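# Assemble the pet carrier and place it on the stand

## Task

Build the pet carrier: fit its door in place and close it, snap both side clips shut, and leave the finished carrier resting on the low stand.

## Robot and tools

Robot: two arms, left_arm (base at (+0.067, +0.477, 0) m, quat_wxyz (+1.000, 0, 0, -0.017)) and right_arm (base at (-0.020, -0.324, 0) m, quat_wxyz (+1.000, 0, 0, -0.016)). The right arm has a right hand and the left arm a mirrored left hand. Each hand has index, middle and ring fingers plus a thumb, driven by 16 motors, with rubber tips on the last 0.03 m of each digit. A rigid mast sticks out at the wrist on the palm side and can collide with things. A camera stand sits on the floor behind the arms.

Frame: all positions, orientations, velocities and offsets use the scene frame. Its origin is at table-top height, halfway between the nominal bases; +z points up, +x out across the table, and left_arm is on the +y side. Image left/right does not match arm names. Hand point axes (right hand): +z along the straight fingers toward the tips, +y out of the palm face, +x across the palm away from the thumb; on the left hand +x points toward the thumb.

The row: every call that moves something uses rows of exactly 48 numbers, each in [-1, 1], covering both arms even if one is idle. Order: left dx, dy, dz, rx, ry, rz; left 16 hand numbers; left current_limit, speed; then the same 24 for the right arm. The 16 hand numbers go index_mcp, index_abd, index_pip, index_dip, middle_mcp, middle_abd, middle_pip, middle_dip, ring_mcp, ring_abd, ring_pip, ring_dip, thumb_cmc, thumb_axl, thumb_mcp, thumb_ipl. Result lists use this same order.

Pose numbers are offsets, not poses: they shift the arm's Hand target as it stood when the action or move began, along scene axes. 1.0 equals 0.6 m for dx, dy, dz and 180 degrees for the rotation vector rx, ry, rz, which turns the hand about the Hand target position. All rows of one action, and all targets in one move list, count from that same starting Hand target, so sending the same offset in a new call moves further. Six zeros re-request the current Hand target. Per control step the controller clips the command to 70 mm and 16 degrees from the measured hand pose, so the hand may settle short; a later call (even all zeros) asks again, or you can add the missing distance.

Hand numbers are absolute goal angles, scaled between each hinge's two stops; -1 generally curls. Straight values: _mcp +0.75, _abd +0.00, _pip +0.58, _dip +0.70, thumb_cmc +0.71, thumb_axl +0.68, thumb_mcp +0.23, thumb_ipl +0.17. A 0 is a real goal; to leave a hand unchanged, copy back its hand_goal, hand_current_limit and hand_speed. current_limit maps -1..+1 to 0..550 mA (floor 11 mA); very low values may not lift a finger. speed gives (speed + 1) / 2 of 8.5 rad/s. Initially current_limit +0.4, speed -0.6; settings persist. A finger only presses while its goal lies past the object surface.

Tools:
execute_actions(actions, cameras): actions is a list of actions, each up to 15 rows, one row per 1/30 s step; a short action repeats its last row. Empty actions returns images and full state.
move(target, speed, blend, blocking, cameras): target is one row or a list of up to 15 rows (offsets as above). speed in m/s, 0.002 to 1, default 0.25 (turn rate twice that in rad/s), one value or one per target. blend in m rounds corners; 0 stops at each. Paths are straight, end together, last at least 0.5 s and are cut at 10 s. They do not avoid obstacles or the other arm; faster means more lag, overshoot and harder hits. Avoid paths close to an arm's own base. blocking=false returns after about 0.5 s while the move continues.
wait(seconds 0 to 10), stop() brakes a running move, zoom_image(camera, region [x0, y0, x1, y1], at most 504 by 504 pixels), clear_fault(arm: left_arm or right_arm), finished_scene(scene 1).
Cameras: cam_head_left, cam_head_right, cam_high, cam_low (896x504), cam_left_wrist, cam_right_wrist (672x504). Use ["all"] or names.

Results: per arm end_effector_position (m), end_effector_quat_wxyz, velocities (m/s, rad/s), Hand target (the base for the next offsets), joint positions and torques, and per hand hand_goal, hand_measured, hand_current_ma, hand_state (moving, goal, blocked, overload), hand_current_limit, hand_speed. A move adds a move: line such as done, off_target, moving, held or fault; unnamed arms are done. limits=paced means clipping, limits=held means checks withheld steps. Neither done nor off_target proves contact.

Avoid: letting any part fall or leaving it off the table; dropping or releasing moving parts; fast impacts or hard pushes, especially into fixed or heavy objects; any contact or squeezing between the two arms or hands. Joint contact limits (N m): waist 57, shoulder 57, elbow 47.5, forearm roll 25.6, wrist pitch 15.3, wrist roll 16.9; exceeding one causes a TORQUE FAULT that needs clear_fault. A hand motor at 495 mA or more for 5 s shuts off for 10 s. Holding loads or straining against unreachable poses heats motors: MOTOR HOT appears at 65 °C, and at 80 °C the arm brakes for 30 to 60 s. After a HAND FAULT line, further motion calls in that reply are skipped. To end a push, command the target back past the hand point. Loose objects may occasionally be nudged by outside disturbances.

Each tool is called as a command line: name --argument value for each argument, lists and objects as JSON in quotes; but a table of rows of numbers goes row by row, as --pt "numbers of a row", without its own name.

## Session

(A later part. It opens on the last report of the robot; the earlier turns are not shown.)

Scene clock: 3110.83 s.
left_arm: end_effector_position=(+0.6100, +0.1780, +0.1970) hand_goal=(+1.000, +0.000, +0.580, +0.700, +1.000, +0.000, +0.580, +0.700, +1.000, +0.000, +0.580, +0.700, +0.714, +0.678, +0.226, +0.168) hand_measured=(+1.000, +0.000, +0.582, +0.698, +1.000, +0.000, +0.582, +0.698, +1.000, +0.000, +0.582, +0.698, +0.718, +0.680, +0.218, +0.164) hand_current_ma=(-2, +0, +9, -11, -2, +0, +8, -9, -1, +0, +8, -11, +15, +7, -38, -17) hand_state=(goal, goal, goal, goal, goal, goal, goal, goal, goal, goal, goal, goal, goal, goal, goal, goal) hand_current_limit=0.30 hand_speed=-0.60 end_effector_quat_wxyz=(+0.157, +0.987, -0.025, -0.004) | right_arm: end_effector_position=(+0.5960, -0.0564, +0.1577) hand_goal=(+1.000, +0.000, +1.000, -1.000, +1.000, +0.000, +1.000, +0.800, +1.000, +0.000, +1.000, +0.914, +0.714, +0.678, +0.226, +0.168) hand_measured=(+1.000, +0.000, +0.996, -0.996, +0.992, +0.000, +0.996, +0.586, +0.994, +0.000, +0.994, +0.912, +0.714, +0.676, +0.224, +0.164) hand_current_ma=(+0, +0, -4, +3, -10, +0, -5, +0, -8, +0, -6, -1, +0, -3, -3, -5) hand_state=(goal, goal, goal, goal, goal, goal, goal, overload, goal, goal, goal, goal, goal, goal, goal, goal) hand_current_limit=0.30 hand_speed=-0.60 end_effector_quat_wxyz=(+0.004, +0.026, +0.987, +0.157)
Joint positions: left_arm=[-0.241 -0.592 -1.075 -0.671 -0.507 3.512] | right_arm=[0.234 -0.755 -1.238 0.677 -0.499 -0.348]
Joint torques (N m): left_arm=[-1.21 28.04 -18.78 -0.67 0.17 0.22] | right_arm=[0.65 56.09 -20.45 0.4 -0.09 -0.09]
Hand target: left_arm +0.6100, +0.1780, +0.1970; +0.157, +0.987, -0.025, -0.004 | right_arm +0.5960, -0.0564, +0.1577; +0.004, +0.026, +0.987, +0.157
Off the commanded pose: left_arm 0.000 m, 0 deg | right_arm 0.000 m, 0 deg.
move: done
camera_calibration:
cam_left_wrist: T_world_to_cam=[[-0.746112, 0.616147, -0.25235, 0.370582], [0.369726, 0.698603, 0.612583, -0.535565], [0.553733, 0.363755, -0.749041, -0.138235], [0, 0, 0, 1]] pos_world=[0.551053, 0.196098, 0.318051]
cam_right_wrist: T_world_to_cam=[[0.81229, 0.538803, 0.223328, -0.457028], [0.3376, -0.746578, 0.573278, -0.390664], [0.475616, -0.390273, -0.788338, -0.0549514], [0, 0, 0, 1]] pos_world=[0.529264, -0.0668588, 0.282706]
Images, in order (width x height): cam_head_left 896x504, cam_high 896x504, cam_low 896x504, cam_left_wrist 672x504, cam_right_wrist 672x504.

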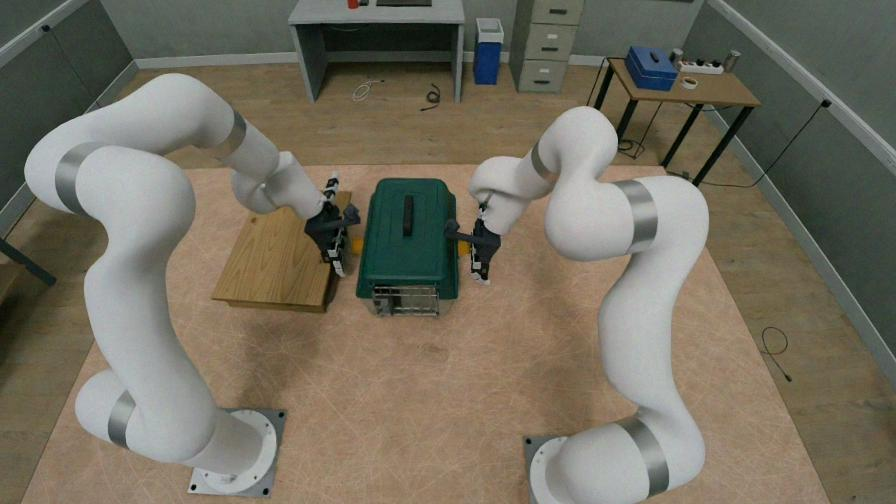

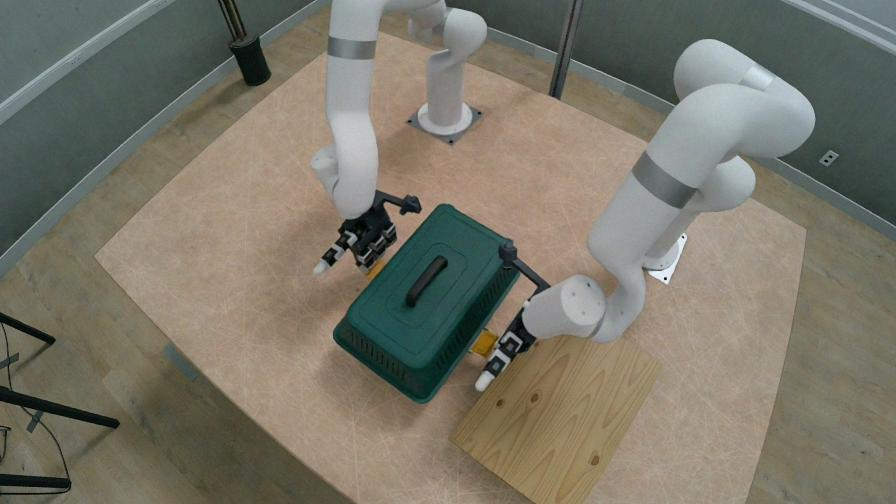

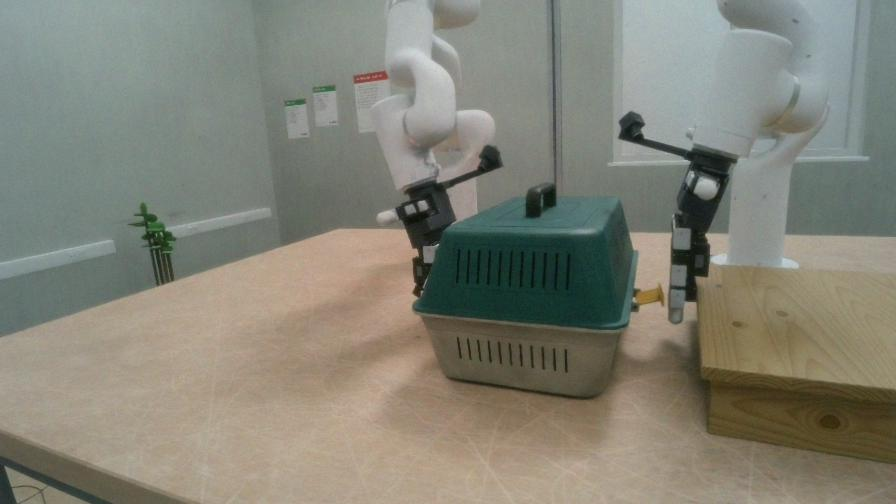

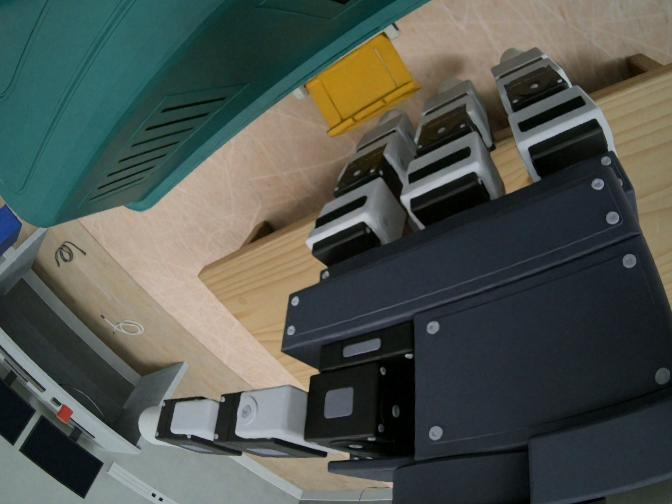

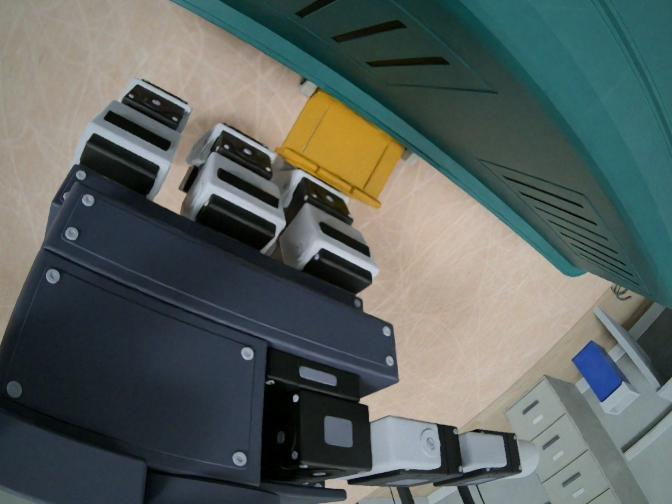

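move --target '[0,0,0,0,0,0,1,0,0.58,-0.609,1,0,0.58,0.70,1,0,0.58,0.70,0.714,0.678,0.226,0.168,0.3,-0.8,0,-0.0033,0.05,0,0,0,1,0,1,-1,1,0,1,0.8,1,0,1,0.913,0.714,0.678,0.226,0.168,0.3,-0.6]' --speed 0.03 --cameras '["cam_high","cam_low","cam_right_wrist","cam_left_wrist"]'

zoom_image --camera "cam_low" --region '[600, 180, 740, 330]'

zoom_image --camera "cam_high" --region '[330, 210, 420, 300]'

zoom_image --camera "cam_left_wrist" --region '[280, 10, 560, 210]'

zoom_image --camera "cam_right_wrist" --region '[200, 40, 500, 270]'

Scene clock: 3129.13 s.
left_arm: end_effector_position=(+0.6100, +0.1780, +0.1970) hand_goal=(+1.000, +0.000, +0.580, -0.608, +1.000, +0.000, +0.580, +0.700, +1.000, +0.000, +0.580, +0.700, +0.714, +0.678, +0.226, +0.168) hand_measured=(+1.000, +0.000, +0.586, -0.600, +1.000, +0.000, +0.582, +0.698, +1.000, +0.000, +0.582, +0.698, +0.718, +0.680, +0.218, +0.164) hand_current_ma=(+0, +0, +19, +29, -2, +0, +8, -9, -1, +0, +8, -11, +15, +7, -38, -17) hand_state=(goal, goal, goal, goal, goal, goal, goal, goal, goal, goal, goal, goal, goal, goal, goal, goal) hand_current_limit=0.30 hand_speed=-0.80 end_effector_quat_wxyz=(+0.157, +0.987, -0.025, -0.004) | right_arm: end_effector_position=(+0.5960, -0.0584, +0.1877) hand_goal=(+1.000, +0.000, +1.000, -1.000, +1.000, +0.000, +1.000, +0.800, +1.000, +0.000, +1.000, +0.914, +0.714, +0.678, +0.226, +0.168) hand_measured=(+1.000, +0.000, +0.998, -0.996, +0.992, +0.000, +0.996, +0.586, +0.994, +0.000, +0.994, +0.912, +0.714, +0.676, +0.224, +0.164) hand_current_ma=(+0, +0, -3, +3, -10, +0, -5, +0, -8, +0, -6, -1, +0, -3, -3, -5) hand_state=(goal, goal, goal, goal, goal, goal, goal, overload, goal, goal, goal, goal, goal, goal, goal, goal) hand_current_limit=0.30 hand_speed=-0.60 end_effector_quat_wxyz=(+0.004, +0.026, +0.987, +0.157)
Joint positions: left_arm=[-0.241 -0.592 -1.075 -0.671 -0.507 3.512] | right_arm=[0.231 -0.703 -1.235 0.625 -0.539 -0.291]
Joint torques (N m): left_arm=[0.15 30.02 -19.66 -0.22 -0.03 0] | right_arm=[-2.69 56.23 -21.13 0.26 -0.09 0.18]
Hand target: left_arm +0.6100, +0.1780, +0.1970; +0.157, +0.987, -0.025, -0.004 | right_arm +0.5960, -0.0584, +0.1877; +0.004, +0.026, +0.987, +0.157
Off the commanded pose: left_arm 0.000 m, 0 deg | right_arm 0.000 m, 0 deg.
move: done
camera_calibration:
cam_left_wrist: T_world_to_cam=[[-0.746126, 0.616138, -0.25233, 0.370586], [0.369759, 0.698624, 0.612538, -0.535573], [0.553692, 0.363729, -0.749084, -0.138193], [0, 0, 0, 1]] pos_world=[0.551053, 0.196098, 0.318051]
cam_right_wrist: T_world_to_cam=[[0.812263, 0.538864, 0.223283, -0.462618], [0.337665, -0.746534, 0.573296, -0.409393], [0.475617, -0.390273, -0.788338, -0.0320824], [0, 0, 0, 1]] pos_world=[0.529264, -0.068859, 0.312706]
Images, in order (width x height): cam_high 896x504, cam_low 896x504, cam_left_wrist 672x504, cam_right_wrist 672x504.

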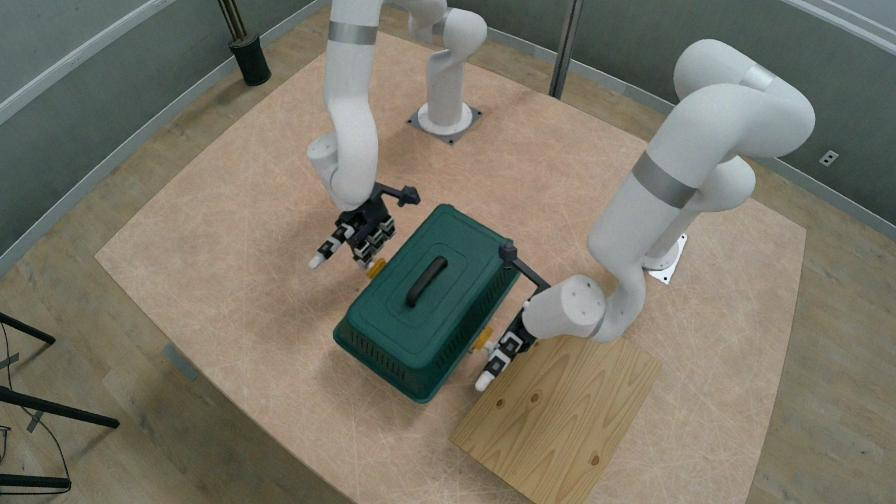

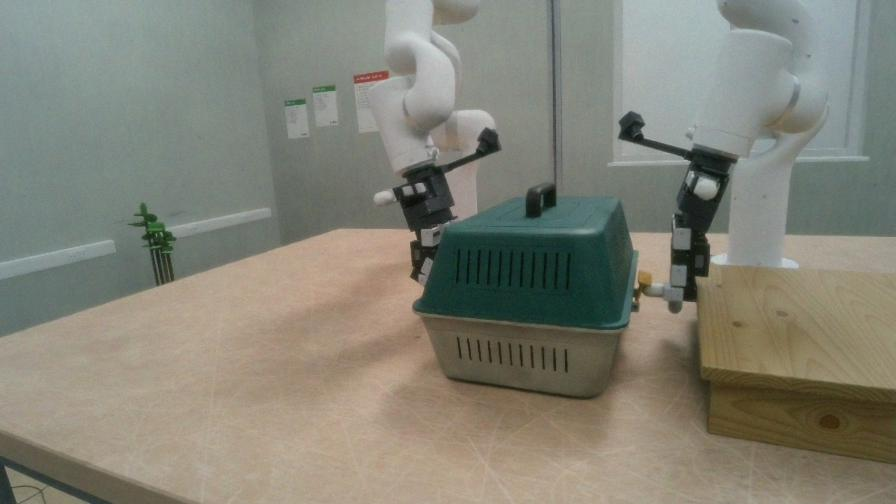

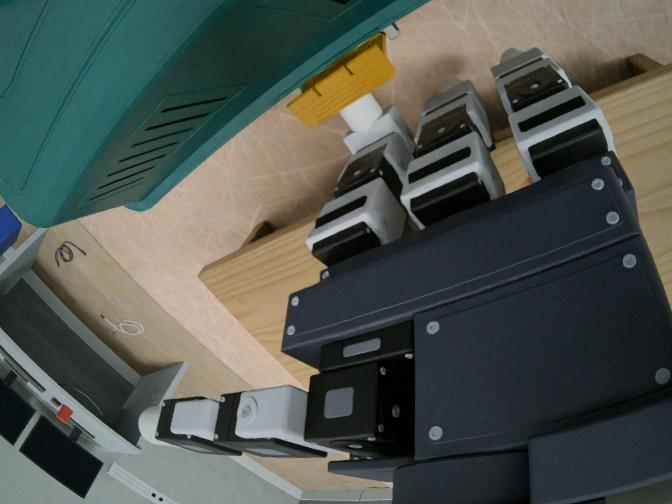

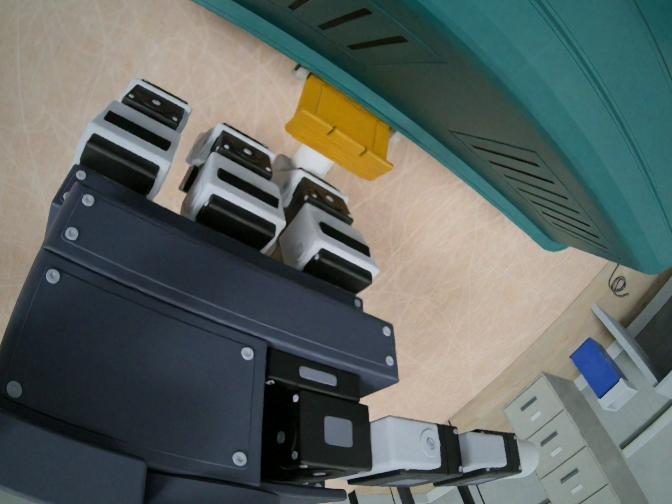

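Scaled by 3.360 from the camera's 896x504 image, which has a finer 1280x720 frame.

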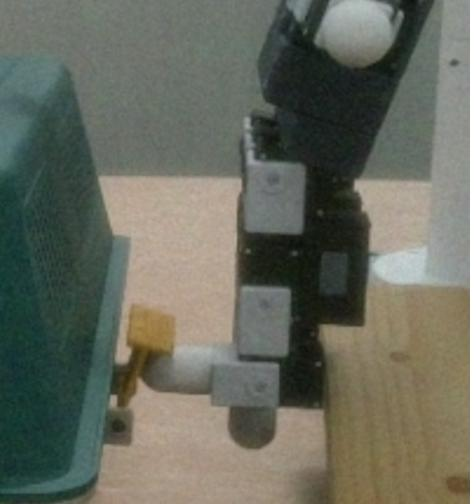

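Scaled by 5.600 from the camera's 896x504 image, which has a finer 1280x720 frame.

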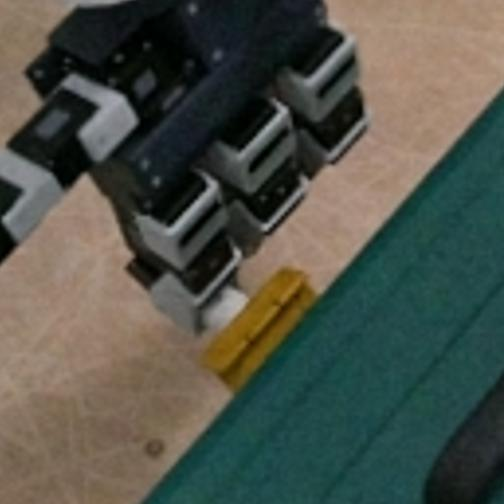

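Scaled by 1.800 from the camera's 672x504 image, which has a finer 960x720 frame.

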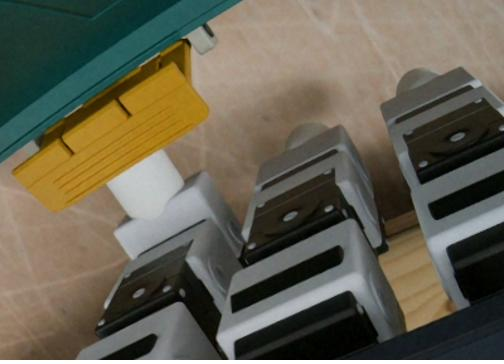

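Scaled by 1.680 from the camera's 672x504 image, which has a finer 960x720 frame.

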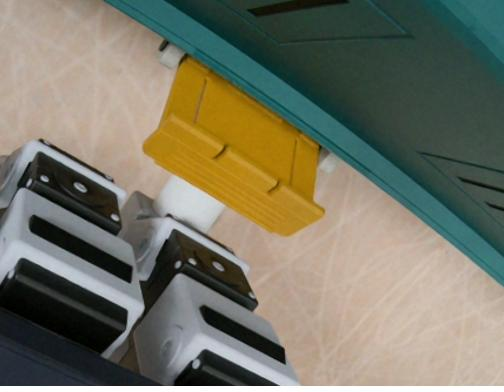

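move --target '[0,-0.01,0.005,0,0,0,1,0,1,-1,1,0,0.58,0.70,1,0,0.58,0.70,0.714,0.678,0.226,0.168,0.3,-0.8,0,0.0033,0.0183,0,0,0,1,0,1,-1,1,0,1,0.8,1,0,1,0.913,0.714,0.678,0.226,0.168,0.3,-0.6]' --speed 0.02 --cameras '["cam_low","cam_right_wrist","cam_left_wrist"]'

zoom_image --camera "cam_low" --region '[600, 180, 740, 330]'

zoom_image --camera "cam_left_wrist" --region '[280, 10, 480, 150]'

zoom_image --camera "cam_right_wrist" --region '[220, 40, 460, 220]'

Scene clock: 3142.17 s.
left_arm: end_effector_position=(+0.6100, +0.1720, +0.2000) hand_goal=(+1.000, +0.000, +1.000, -1.000, +1.000, +0.000, +0.580, +0.700, +1.000, +0.000, +0.580, +0.700, +0.714, +0.678, +0.226, +0.168) hand_measured=(+1.000, +0.000, +0.996, -0.996, +1.000, +0.000, +0.582, +0.698, +1.000, +0.000, +0.582, +0.698, +0.718, +0.680, +0.218, +0.164) hand_current_ma=(+0, +0, -18, +14, -2, +0, +8, -9, -1, +0, +8, -11, +15, +7, -38, -17) hand_state=(goal, goal, goal, goal, goal, goal, goal, goal, goal, goal, goal, goal, goal, goal, goal, goal) hand_current_limit=0.30 hand_speed=-0.80 end_effector_quat_wxyz=(+0.157, +0.987, -0.025, -0.004) | right_arm: end_effector_position=(+0.5960, -0.0564, +0.1986) hand_goal=(+1.000, +0.000, +1.000, -1.000, +1.000, +0.000, +1.000, +0.800, +1.000, +0.000, +1.000, +0.914, +0.714, +0.678, +0.226, +0.168) hand_measured=(+1.000, +0.000, +0.998, -0.996, +0.992, +0.000, +0.996, +0.586, +0.994, +0.000, +0.994, +0.912, +0.714, +0.676, +0.224, +0.164) hand_current_ma=(+0, +0, -2, +3, -10, +0, -5, +0, -8, +0, -6, -1, +0, -3, -3, -5) hand_state=(goal, goal, goal, goal, goal, goal, goal, overload, goal, goal, goal, goal, goal, goal, goal, goal) hand_current_limit=0.30 hand_speed=-0.60 end_effector_quat_wxyz=(+0.004, +0.026, +0.987, +0.157)
Joint positions: left_arm=[-0.252 -0.59 -1.081 -0.664 -0.51 3.495] | right_arm=[0.234 -0.686 -1.238 0.607 -0.554 -0.267]
Joint torques (N m): left_arm=[-1.93 31.51 -20.53 -0.05 -0.08 -0.07] | right_arm=[1.19 53.45 -21.62 0.52 -0.21 0.1]
Hand target: left_arm +0.6100, +0.1720, +0.2000; +0.157, +0.987, -0.025, -0.004 | right_arm +0.5960, -0.0564, +0.1987; +0.004, +0.026, +0.987, +0.157
Off the commanded pose: left_arm 0.000 m, 0 deg | right_arm 0.000 m, 0 deg.
move: done
camera_calibration:
cam_left_wrist: T_world_to_cam=[[-0.746126, 0.616138, -0.25233, 0.375039], [0.369759, 0.698624, 0.612538, -0.533219], [0.553692, 0.363729, -0.749084, -0.133763], [0, 0, 0, 1]] pos_world=[0.551053, 0.190098, 0.321051]
cam_right_wrist: T_world_to_cam=[[0.812263, 0.538864, 0.223283, -0.466151], [0.337665, -0.746534, 0.573296, -0.414206], [0.475617, -0.390273, -0.788338, -0.0226301], [0, 0, 0, 1]] pos_world=[0.529264, -0.066859, 0.323706]
Images, in order (width x height): cam_low 896x504, cam_left_wrist 672x504, cam_right_wrist 672x504.

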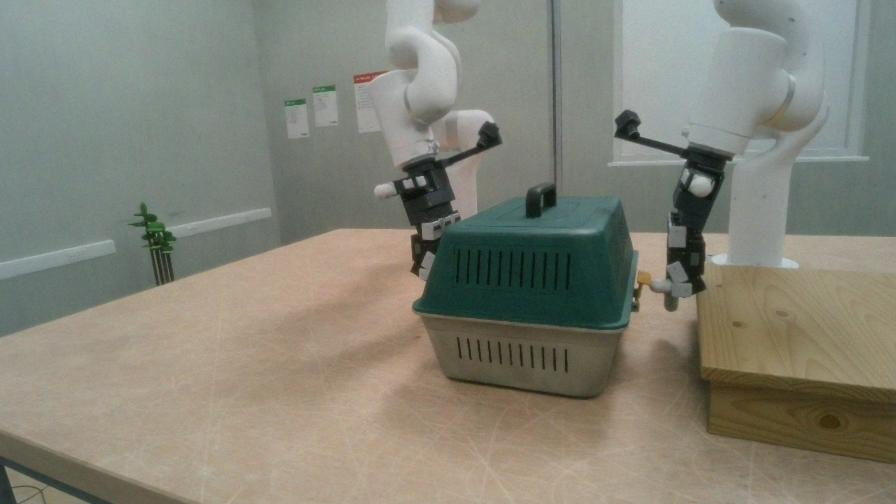

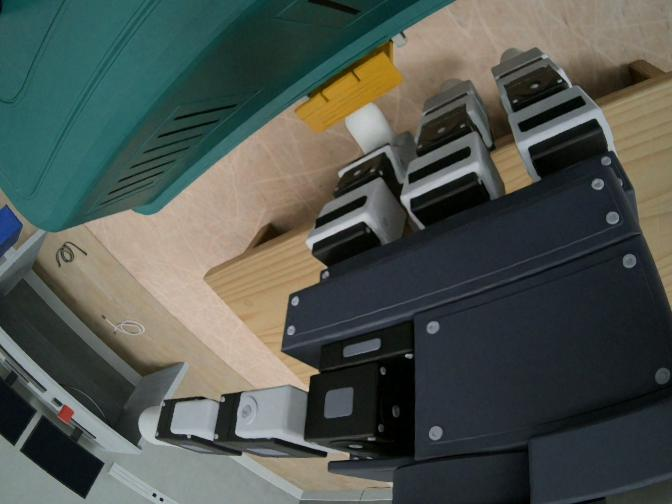

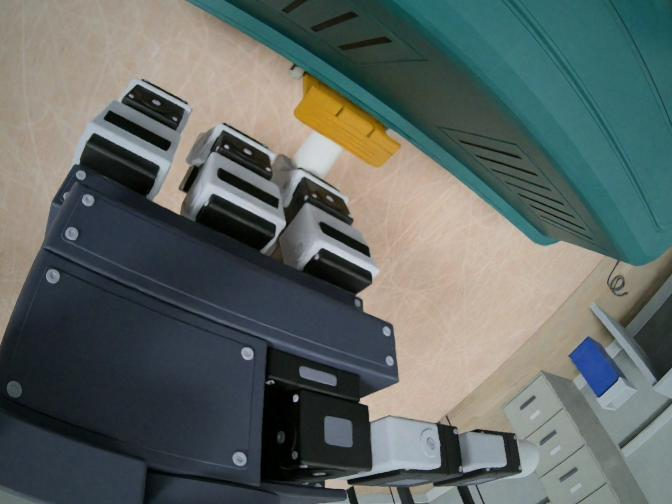

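Scaled by 3.360 from the camera's 896x504 image, which has a finer 1280x720 frame.

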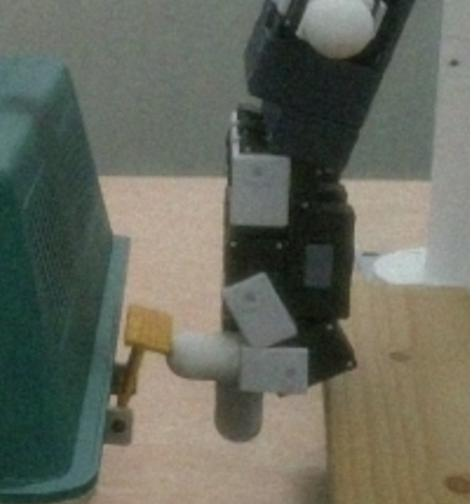

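Scaled by 2.520 from the camera's 672x504 image, which has a finer 960x720 frame.

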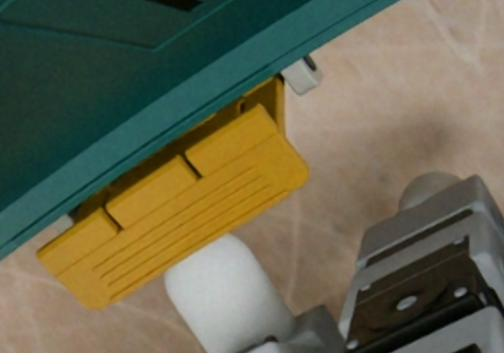

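Scaled by 2.100 from the camera's 672x504 image, which has a finer 960x720 frame.

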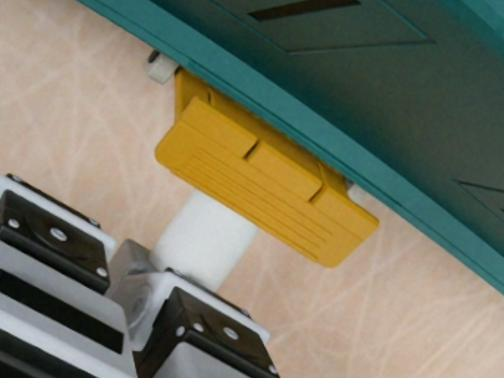

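move --target '[0,-0.0133,0.002,0,0,0,1,0,1,-1,1,0,0.58,0.70,1,0,0.58,0.70,0.714,0.678,0.226,0.168,0.3,-0.8,0,0.0133,0.002,0,0,0,1,0,1,-1,1,0,1,0.8,1,0,1,0.913,0.714,0.678,0.226,0.168,0.3,-0.6]' --speed 0.015 --cameras '["cam_low","cam_right_wrist","cam_left_wrist"]'

zoom_image --camera "cam_low" --region '[600, 180, 740, 330]'

zoom_image --camera "cam_left_wrist" --region '[280, 10, 480, 150]'

zoom_image --camera "cam_right_wrist" --region '[220, 40, 460, 220]'

Scene clock: 3167.83 s.
left_arm: end_effector_position=(+0.6100, +0.1641, +0.2012) hand_goal=(+1.000, +0.000, +1.000, -1.000, +1.000, +0.000, +0.580, +0.700, +1.000, +0.000, +0.580, +0.700, +0.714, +0.678, +0.226, +0.168) hand_measured=(+1.000, +0.000, +0.998, -0.996, +1.000, +0.000, +0.582, +0.698, +1.000, +0.000, +0.582, +0.698, +0.718, +0.680, +0.218, +0.164) hand_current_ma=(+0, +0, -3, +14, -2, +0, +8, -9, -1, +0, +8, -11, +15, +7, -38, -17) hand_state=(goal, goal, goal, goal, goal, goal, goal, goal, goal, goal, goal, goal, goal, goal, goal, goal) hand_current_limit=0.30 hand_speed=-0.80 end_effector_quat_wxyz=(+0.157, +0.987, -0.025, -0.004) | right_arm: end_effector_position=(+0.5960, -0.0484, +0.1999) hand_goal=(+1.000, +0.000, +1.000, -1.000, +1.000, +0.000, +1.000, +0.800, +1.000, +0.000, +1.000, +0.914, +0.714, +0.678, +0.226, +0.168) hand_measured=(+1.000, +0.000, +0.998, -0.996, +0.992, +0.000, +0.996, +0.586, +0.994, +0.000, +0.994, +0.912, +0.714, +0.676, +0.224, +0.164) hand_current_ma=(+0, +0, -2, +3, -10, +0, -5, +0, -8, +0, -6, -1, +0, -3, -3, -5) hand_state=(goal, goal, goal, goal, goal, goal, goal, overload, goal, goal, goal, goal, goal, goal, goal, goal) hand_current_limit=0.30 hand_speed=-0.60 end_effector_quat_wxyz=(+0.004, +0.026, +0.987, +0.157)
Joint positions: left_arm=[-0.265 -0.593 -1.088 -0.662 -0.51 3.478] | right_arm=[0.247 -0.687 -1.243 0.605 -0.553 -0.252]
Joint torques (N m): left_arm=[-3.33 29.05 -20.68 -0.18 0.01 -0.04] | right_arm=[1.67 52.54 -20.82 0.71 0.26 0.16]
Hand target: left_arm +0.6100, +0.1641, +0.2012; +0.157, +0.987, -0.025, -0.004 | right_arm +0.5960, -0.0484, +0.1999; +0.004, +0.026, +0.987, +0.157
Off the commanded pose: left_arm 0.000 m, 0 deg | right_arm 0.000 m, 0 deg.
move: done
camera_calibration:
cam_left_wrist: T_world_to_cam=[[-0.746126, 0.616138, -0.25233, 0.380271], [0.369759, 0.698624, 0.612538, -0.528365], [0.553692, 0.363729, -0.749084, -0.129955], [0, 0, 0, 1]] pos_world=[0.551053, 0.182098, 0.322251]
cam_right_wrist: T_world_to_cam=[[0.812263, 0.538864, 0.223283, -0.47073], [0.337665, -0.746534, 0.573296, -0.408922], [0.475617, -0.390273, -0.788338, -0.018562], [0, 0, 0, 1]] pos_world=[0.529264, -0.058859, 0.324906]
Images, in order (width x height): cam_low 896x504, cam_left_wrist 672x504, cam_right_wrist 672x504.

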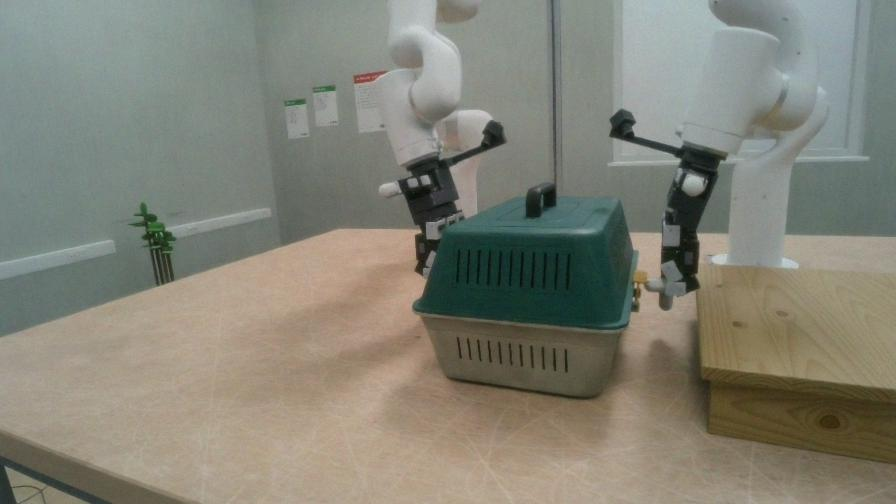

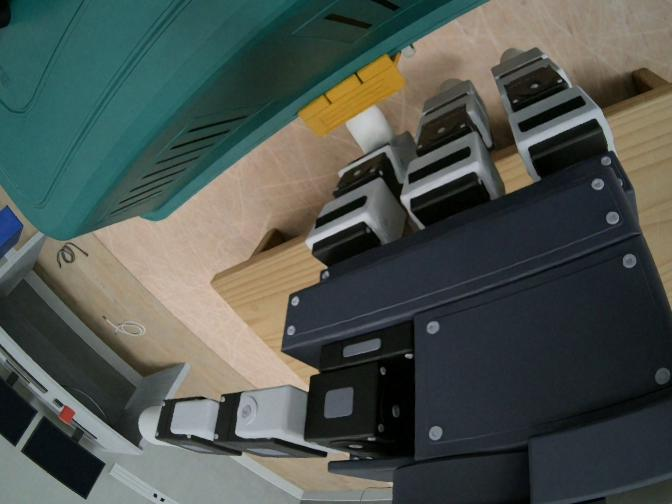

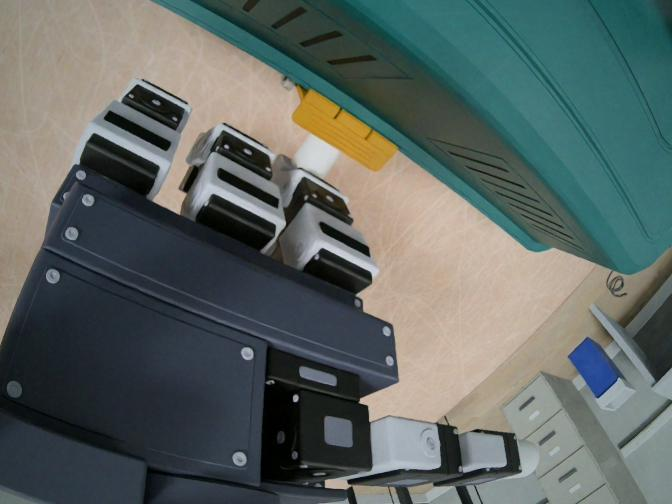

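Scaled by 3.360 from the camera's 896x504 image, which has a finer 1280x720 frame.

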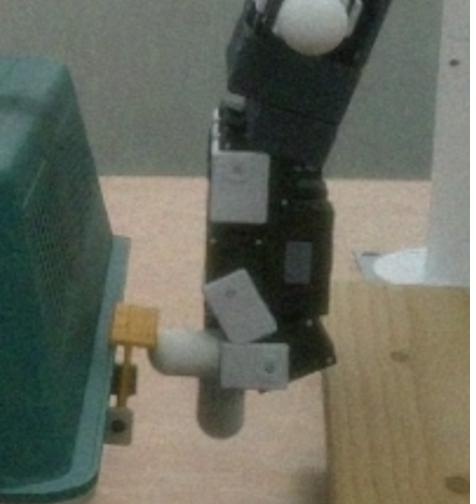

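Scaled by 2.520 from the camera's 672x504 image, which has a finer 960x720 frame.

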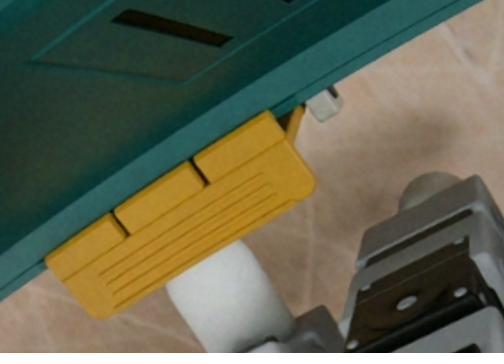

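Scaled by 2.100 from the camera's 672x504 image, which has a finer 960x720 frame.

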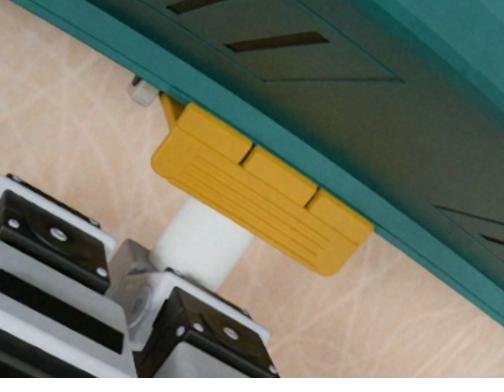

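move --target '[0,-0.0092,0.001,0,0,0,1,0,1,-1,1,0,0.58,0.70,1,0,0.58,0.70,0.714,0.678,0.226,0.168,0.3,-0.8,0,0.0092,0.001,0,0,0,1,0,1,-1,1,0,1,0.8,1,0,1,0.913,0.714,0.678,0.226,0.168,0.3,-0.6]' --speed 0.015 --cameras '["cam_low","cam_right_wrist","cam_left_wrist"]'

zoom_image --camera "cam_low" --region '[600, 180, 740, 330]'

zoom_image --camera "cam_left_wrist" --region '[280, 10, 480, 150]'

zoom_image --camera "cam_right_wrist" --region '[220, 40, 460, 220]'

Scene clock: 3177.90 s.
left_arm: end_effector_position=(+0.6100, +0.1586, +0.2018) hand_goal=(+1.000, +0.000, +1.000, -1.000, +1.000, +0.000, +0.580, +0.700, +1.000, +0.000, +0.580, +0.700, +0.714, +0.678, +0.226, +0.168) hand_measured=(+1.000, +0.000, +1.000, -0.970, +1.000, +0.000, +0.582, +0.698, +1.000, +0.000, +0.582, +0.698, +0.718, +0.680, +0.218, +0.164) hand_current_ma=(+1, +0, +0, +132, -2, +0, +8, -9, -1, +0, +8, -11, +15, +7, -38, -17) hand_state=(goal, goal, goal, blocked, goal, goal, goal, goal, goal, goal, goal, goal, goal, goal, goal, goal) hand_current_limit=0.30 hand_speed=-0.80 end_effector_quat_wxyz=(+0.157, +0.987, -0.025, -0.004) | right_arm: end_effector_position=(+0.5960, -0.0429, +0.2004) hand_goal=(+1.000, +0.000, +1.000, -1.000, +1.000, +0.000, +1.000, +0.800, +1.000, +0.000, +1.000, +0.914, +0.714, +0.678, +0.226, +0.168) hand_measured=(+1.000, +0.000, +1.000, -0.984, +0.992, +0.000, +0.996, +0.586, +0.994, +0.000, +0.994, +0.912, +0.714, +0.676, +0.224, +0.164) hand_current_ma=(+0, +0, +0, +25, -10, +0, -5, +0, -8, +0, -6, -1, +0, -3, -3, -5) hand_state=(goal, goal, goal, goal, goal, goal, goal, overload, goal, goal, goal, goal, goal, goal, goal, goal) hand_current_limit=0.30 hand_speed=-0.60 end_effector_quat_wxyz=(+0.004, +0.026, +0.987, +0.157)
Joint positions: left_arm=[-0.275 -0.595 -1.094 -0.66 -0.509 3.466] | right_arm=[0.256 -0.689 -1.247 0.604 -0.553 -0.241]
Joint torques (N m): left_arm=[-3.88 31.22 -23.63 -0.37 -0.04 0.17] | right_arm=[3.22 55.29 -22.52 -0.34 -0.1 -0.03]
Hand target: left_arm +0.6100, +0.1585, +0.2018; +0.157, +0.987, -0.025, -0.004 | right_arm +0.5960, -0.0429, +0.2005; +0.004, +0.026, +0.987, +0.157
Off the commanded pose: left_arm 0.000 m, 0 deg | right_arm 0.000 m, 0 deg.
move: done
camera_calibration:
cam_left_wrist: T_world_to_cam=[[-0.746126, 0.616138, -0.25233, 0.383811], [0.369759, 0.698624, 0.612538, -0.52489], [0.553692, 0.363729, -0.749084, -0.127505], [0, 0, 0, 1]] pos_world=[0.551053, 0.176598, 0.322851]
cam_right_wrist: T_world_to_cam=[[0.812263, 0.538864, 0.223283, -0.473828], [0.337665, -0.746534, 0.573296, -0.40516], [0.475617, -0.390273, -0.788338, -0.0159425], [0, 0, 0, 1]] pos_world=[0.529264, -0.053359, 0.325506]
Images, in order (width x height): cam_low 896x504, cam_left_wrist 672x504, cam_right_wrist 672x504.

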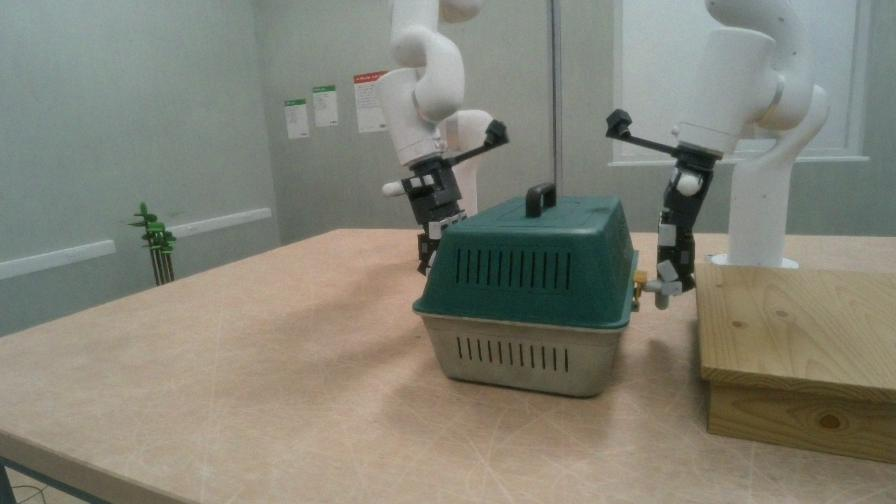

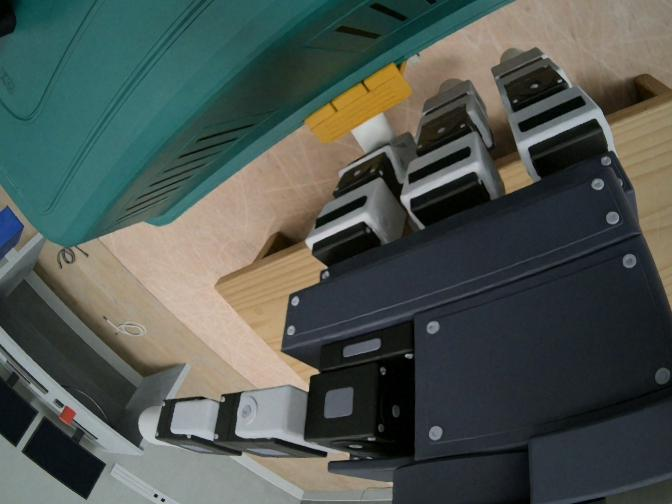

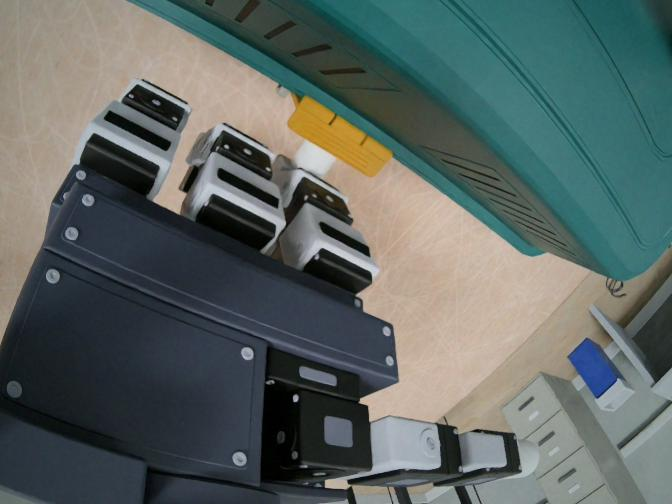

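Scaled by 3.360 from the camera's 896x504 image, which has a finer 1280x720 frame.

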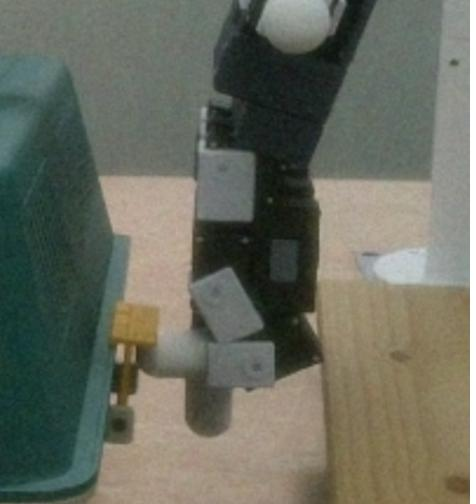

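Scaled by 2.520 from the camera's 672x504 image, which has a finer 960x720 frame.

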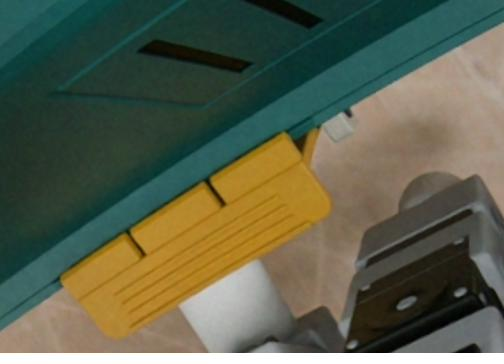

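Scaled by 2.100 from the camera's 672x504 image, which has a finer 960x720 frame.

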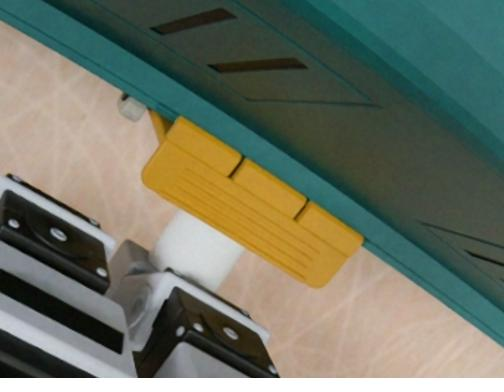

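move --target '[0,-0.005,0,0,0,0,1,0,1,-1,1,0,0.58,0.70,1,0,0.58,0.70,0.714,0.678,0.226,0.168,0.6,-0.8,0,0.005,0,0,0,0,1,0,1,-1,1,0,1,0.8,1,0,1,0.913,0.714,0.678,0.226,0.168,0.6,-0.6]' --speed 0.01 --cameras '["cam_low","cam_right_wrist","cam_left_wrist"]'

zoom_image --camera "cam_low" --region '[610, 240, 690, 330]'

zoom_image --camera "cam_left_wrist" --region '[280, 10, 480, 150]'

zoom_image --camera "cam_right_wrist" --region '[220, 40, 460, 220]'

Scene clock: 3187.87 s.
left_arm: end_effector_position=(+0.6101, +0.1556, +0.2018) hand_goal=(+1.000, +0.000, +1.000, -1.000, +1.000, +0.000, +0.580, +0.700, +1.000, +0.000, +0.580, +0.700, +0.714, +0.678, +0.226, +0.168) hand_measured=(+1.004, +0.000, +1.002, -0.968, +1.000, +0.000, +0.582, +0.698, +1.000, +0.000, +0.582, +0.698, +0.718, +0.680, +0.218, +0.164) hand_current_ma=(+14, -2, +5, +133, -2, +0, +8, -9, -1, +0, +8, -11, +15, +7, -38, -17) hand_state=(goal, goal, goal, blocked, goal, goal, goal, goal, goal, goal, goal, goal, goal, goal, goal, goal) hand_current_limit=0.60 hand_speed=-0.80 end_effector_quat_wxyz=(+0.157, +0.987, -0.025, -0.004) | right_arm: end_effector_position=(+0.5961, -0.0400, +0.2004) hand_goal=(+1.000, +0.000, +1.000, -1.000, +1.000, +0.000, +1.000, +0.800, +1.000, +0.000, +1.000, +0.914, +0.714, +0.678, +0.226, +0.168) hand_measured=(+1.004, +0.000, +1.002, -0.992, +0.992, +0.000, +0.996, +0.586, +0.994, +0.000, +0.994, +0.912, +0.714, +0.676, +0.224, +0.164) hand_current_ma=(+4, +0, +1, +11, -10, +0, -5, +0, -8, +0, -6, -1, +0, -3, -3, -5) hand_state=(goal, goal, goal, goal, goal, goal, goal, overload, goal, goal, goal, goal, goal, goal, goal, goal) hand_current_limit=0.60 hand_speed=-0.60 end_effector_quat_wxyz=(+0.004, +0.026, +0.987, +0.157)
Joint positions: left_arm=[-0.28 -0.597 -1.097 -0.66 -0.509 3.461] | right_arm=[0.261 -0.69 -1.25 0.603 -0.552 -0.236]
Joint torques (N m): left_arm=[-18.72 31.97 -26.88 -2.25 -1.87 0.86] | right_arm=[16.44 56.59 -27.36 2.88 -1.65 -1.41]
Hand target: left_arm +0.6100, +0.1555, +0.2018; +0.157, +0.987, -0.025, -0.004 | right_arm +0.5960, -0.0399, +0.2005; +0.004, +0.026, +0.987, +0.157
Off the commanded pose: left_arm 0.000 m, 0 deg | right_arm 0.000 m, 0 deg.
move: done
camera_calibration:
cam_left_wrist: T_world_to_cam=[[-0.746172, 0.616051, -0.252407, 0.385738], [0.369501, 0.698592, 0.61273, -0.522817], [0.553802, 0.363937, -0.748901, -0.126662], [0, 0, 0, 1]] pos_world=[0.551154, 0.173698, 0.322851]
cam_right_wrist: T_world_to_cam=[[0.812287, 0.538778, 0.223401, -0.475528], [0.337473, -0.746545, 0.573395, -0.402958], [0.475711, -0.39037, -0.788232, -0.0149479], [0, 0, 0, 1]] pos_world=[0.529364, -0.0504584, 0.325505]
Images, in order (width x height): cam_low 896x504, cam_left_wrist 672x504, cam_right_wrist 672x504.

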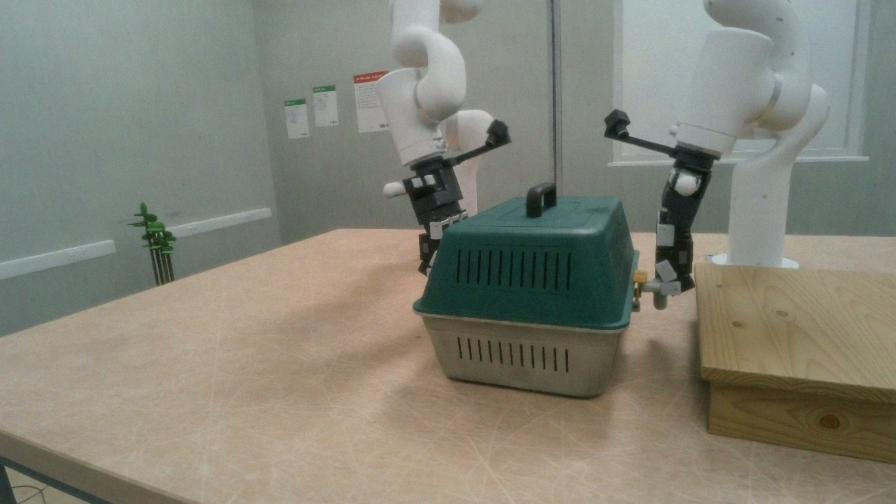

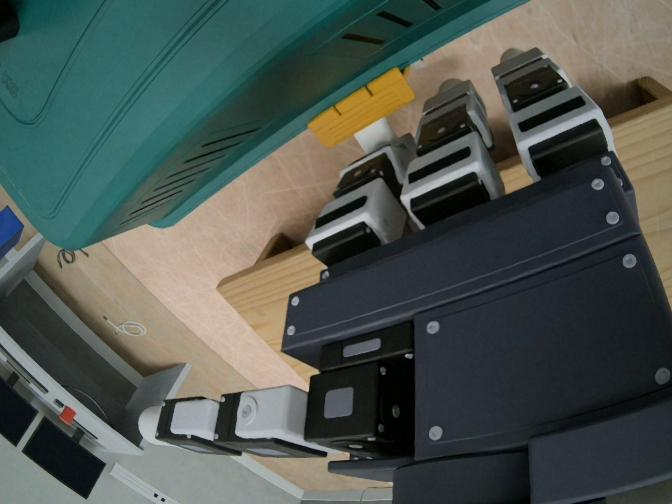

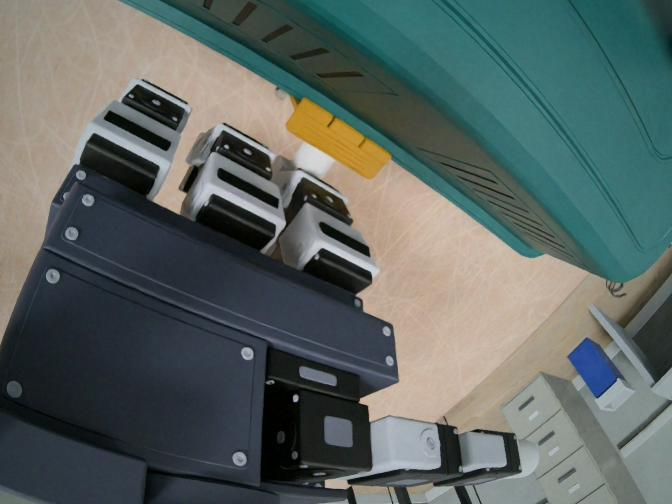

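Scaled by 5.600 from the camera's 896x504 image, which has a finer 1280x720 frame.

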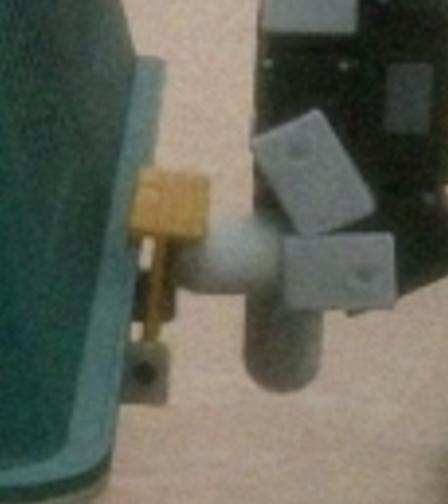

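Scaled by 2.520 from the camera's 672x504 image, which has a finer 960x720 frame.

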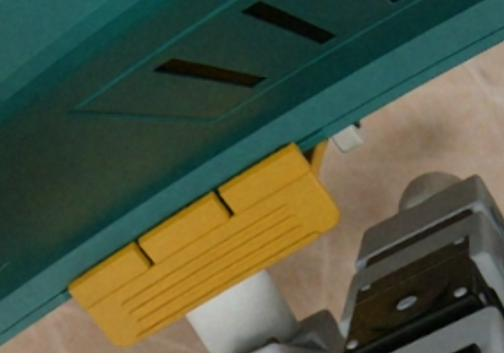

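Scaled by 2.100 from the camera's 672x504 image, which has a finer 960x720 frame.

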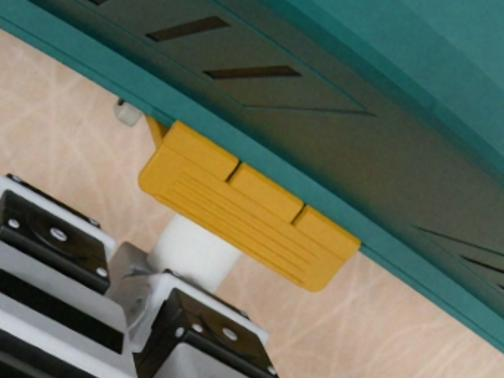

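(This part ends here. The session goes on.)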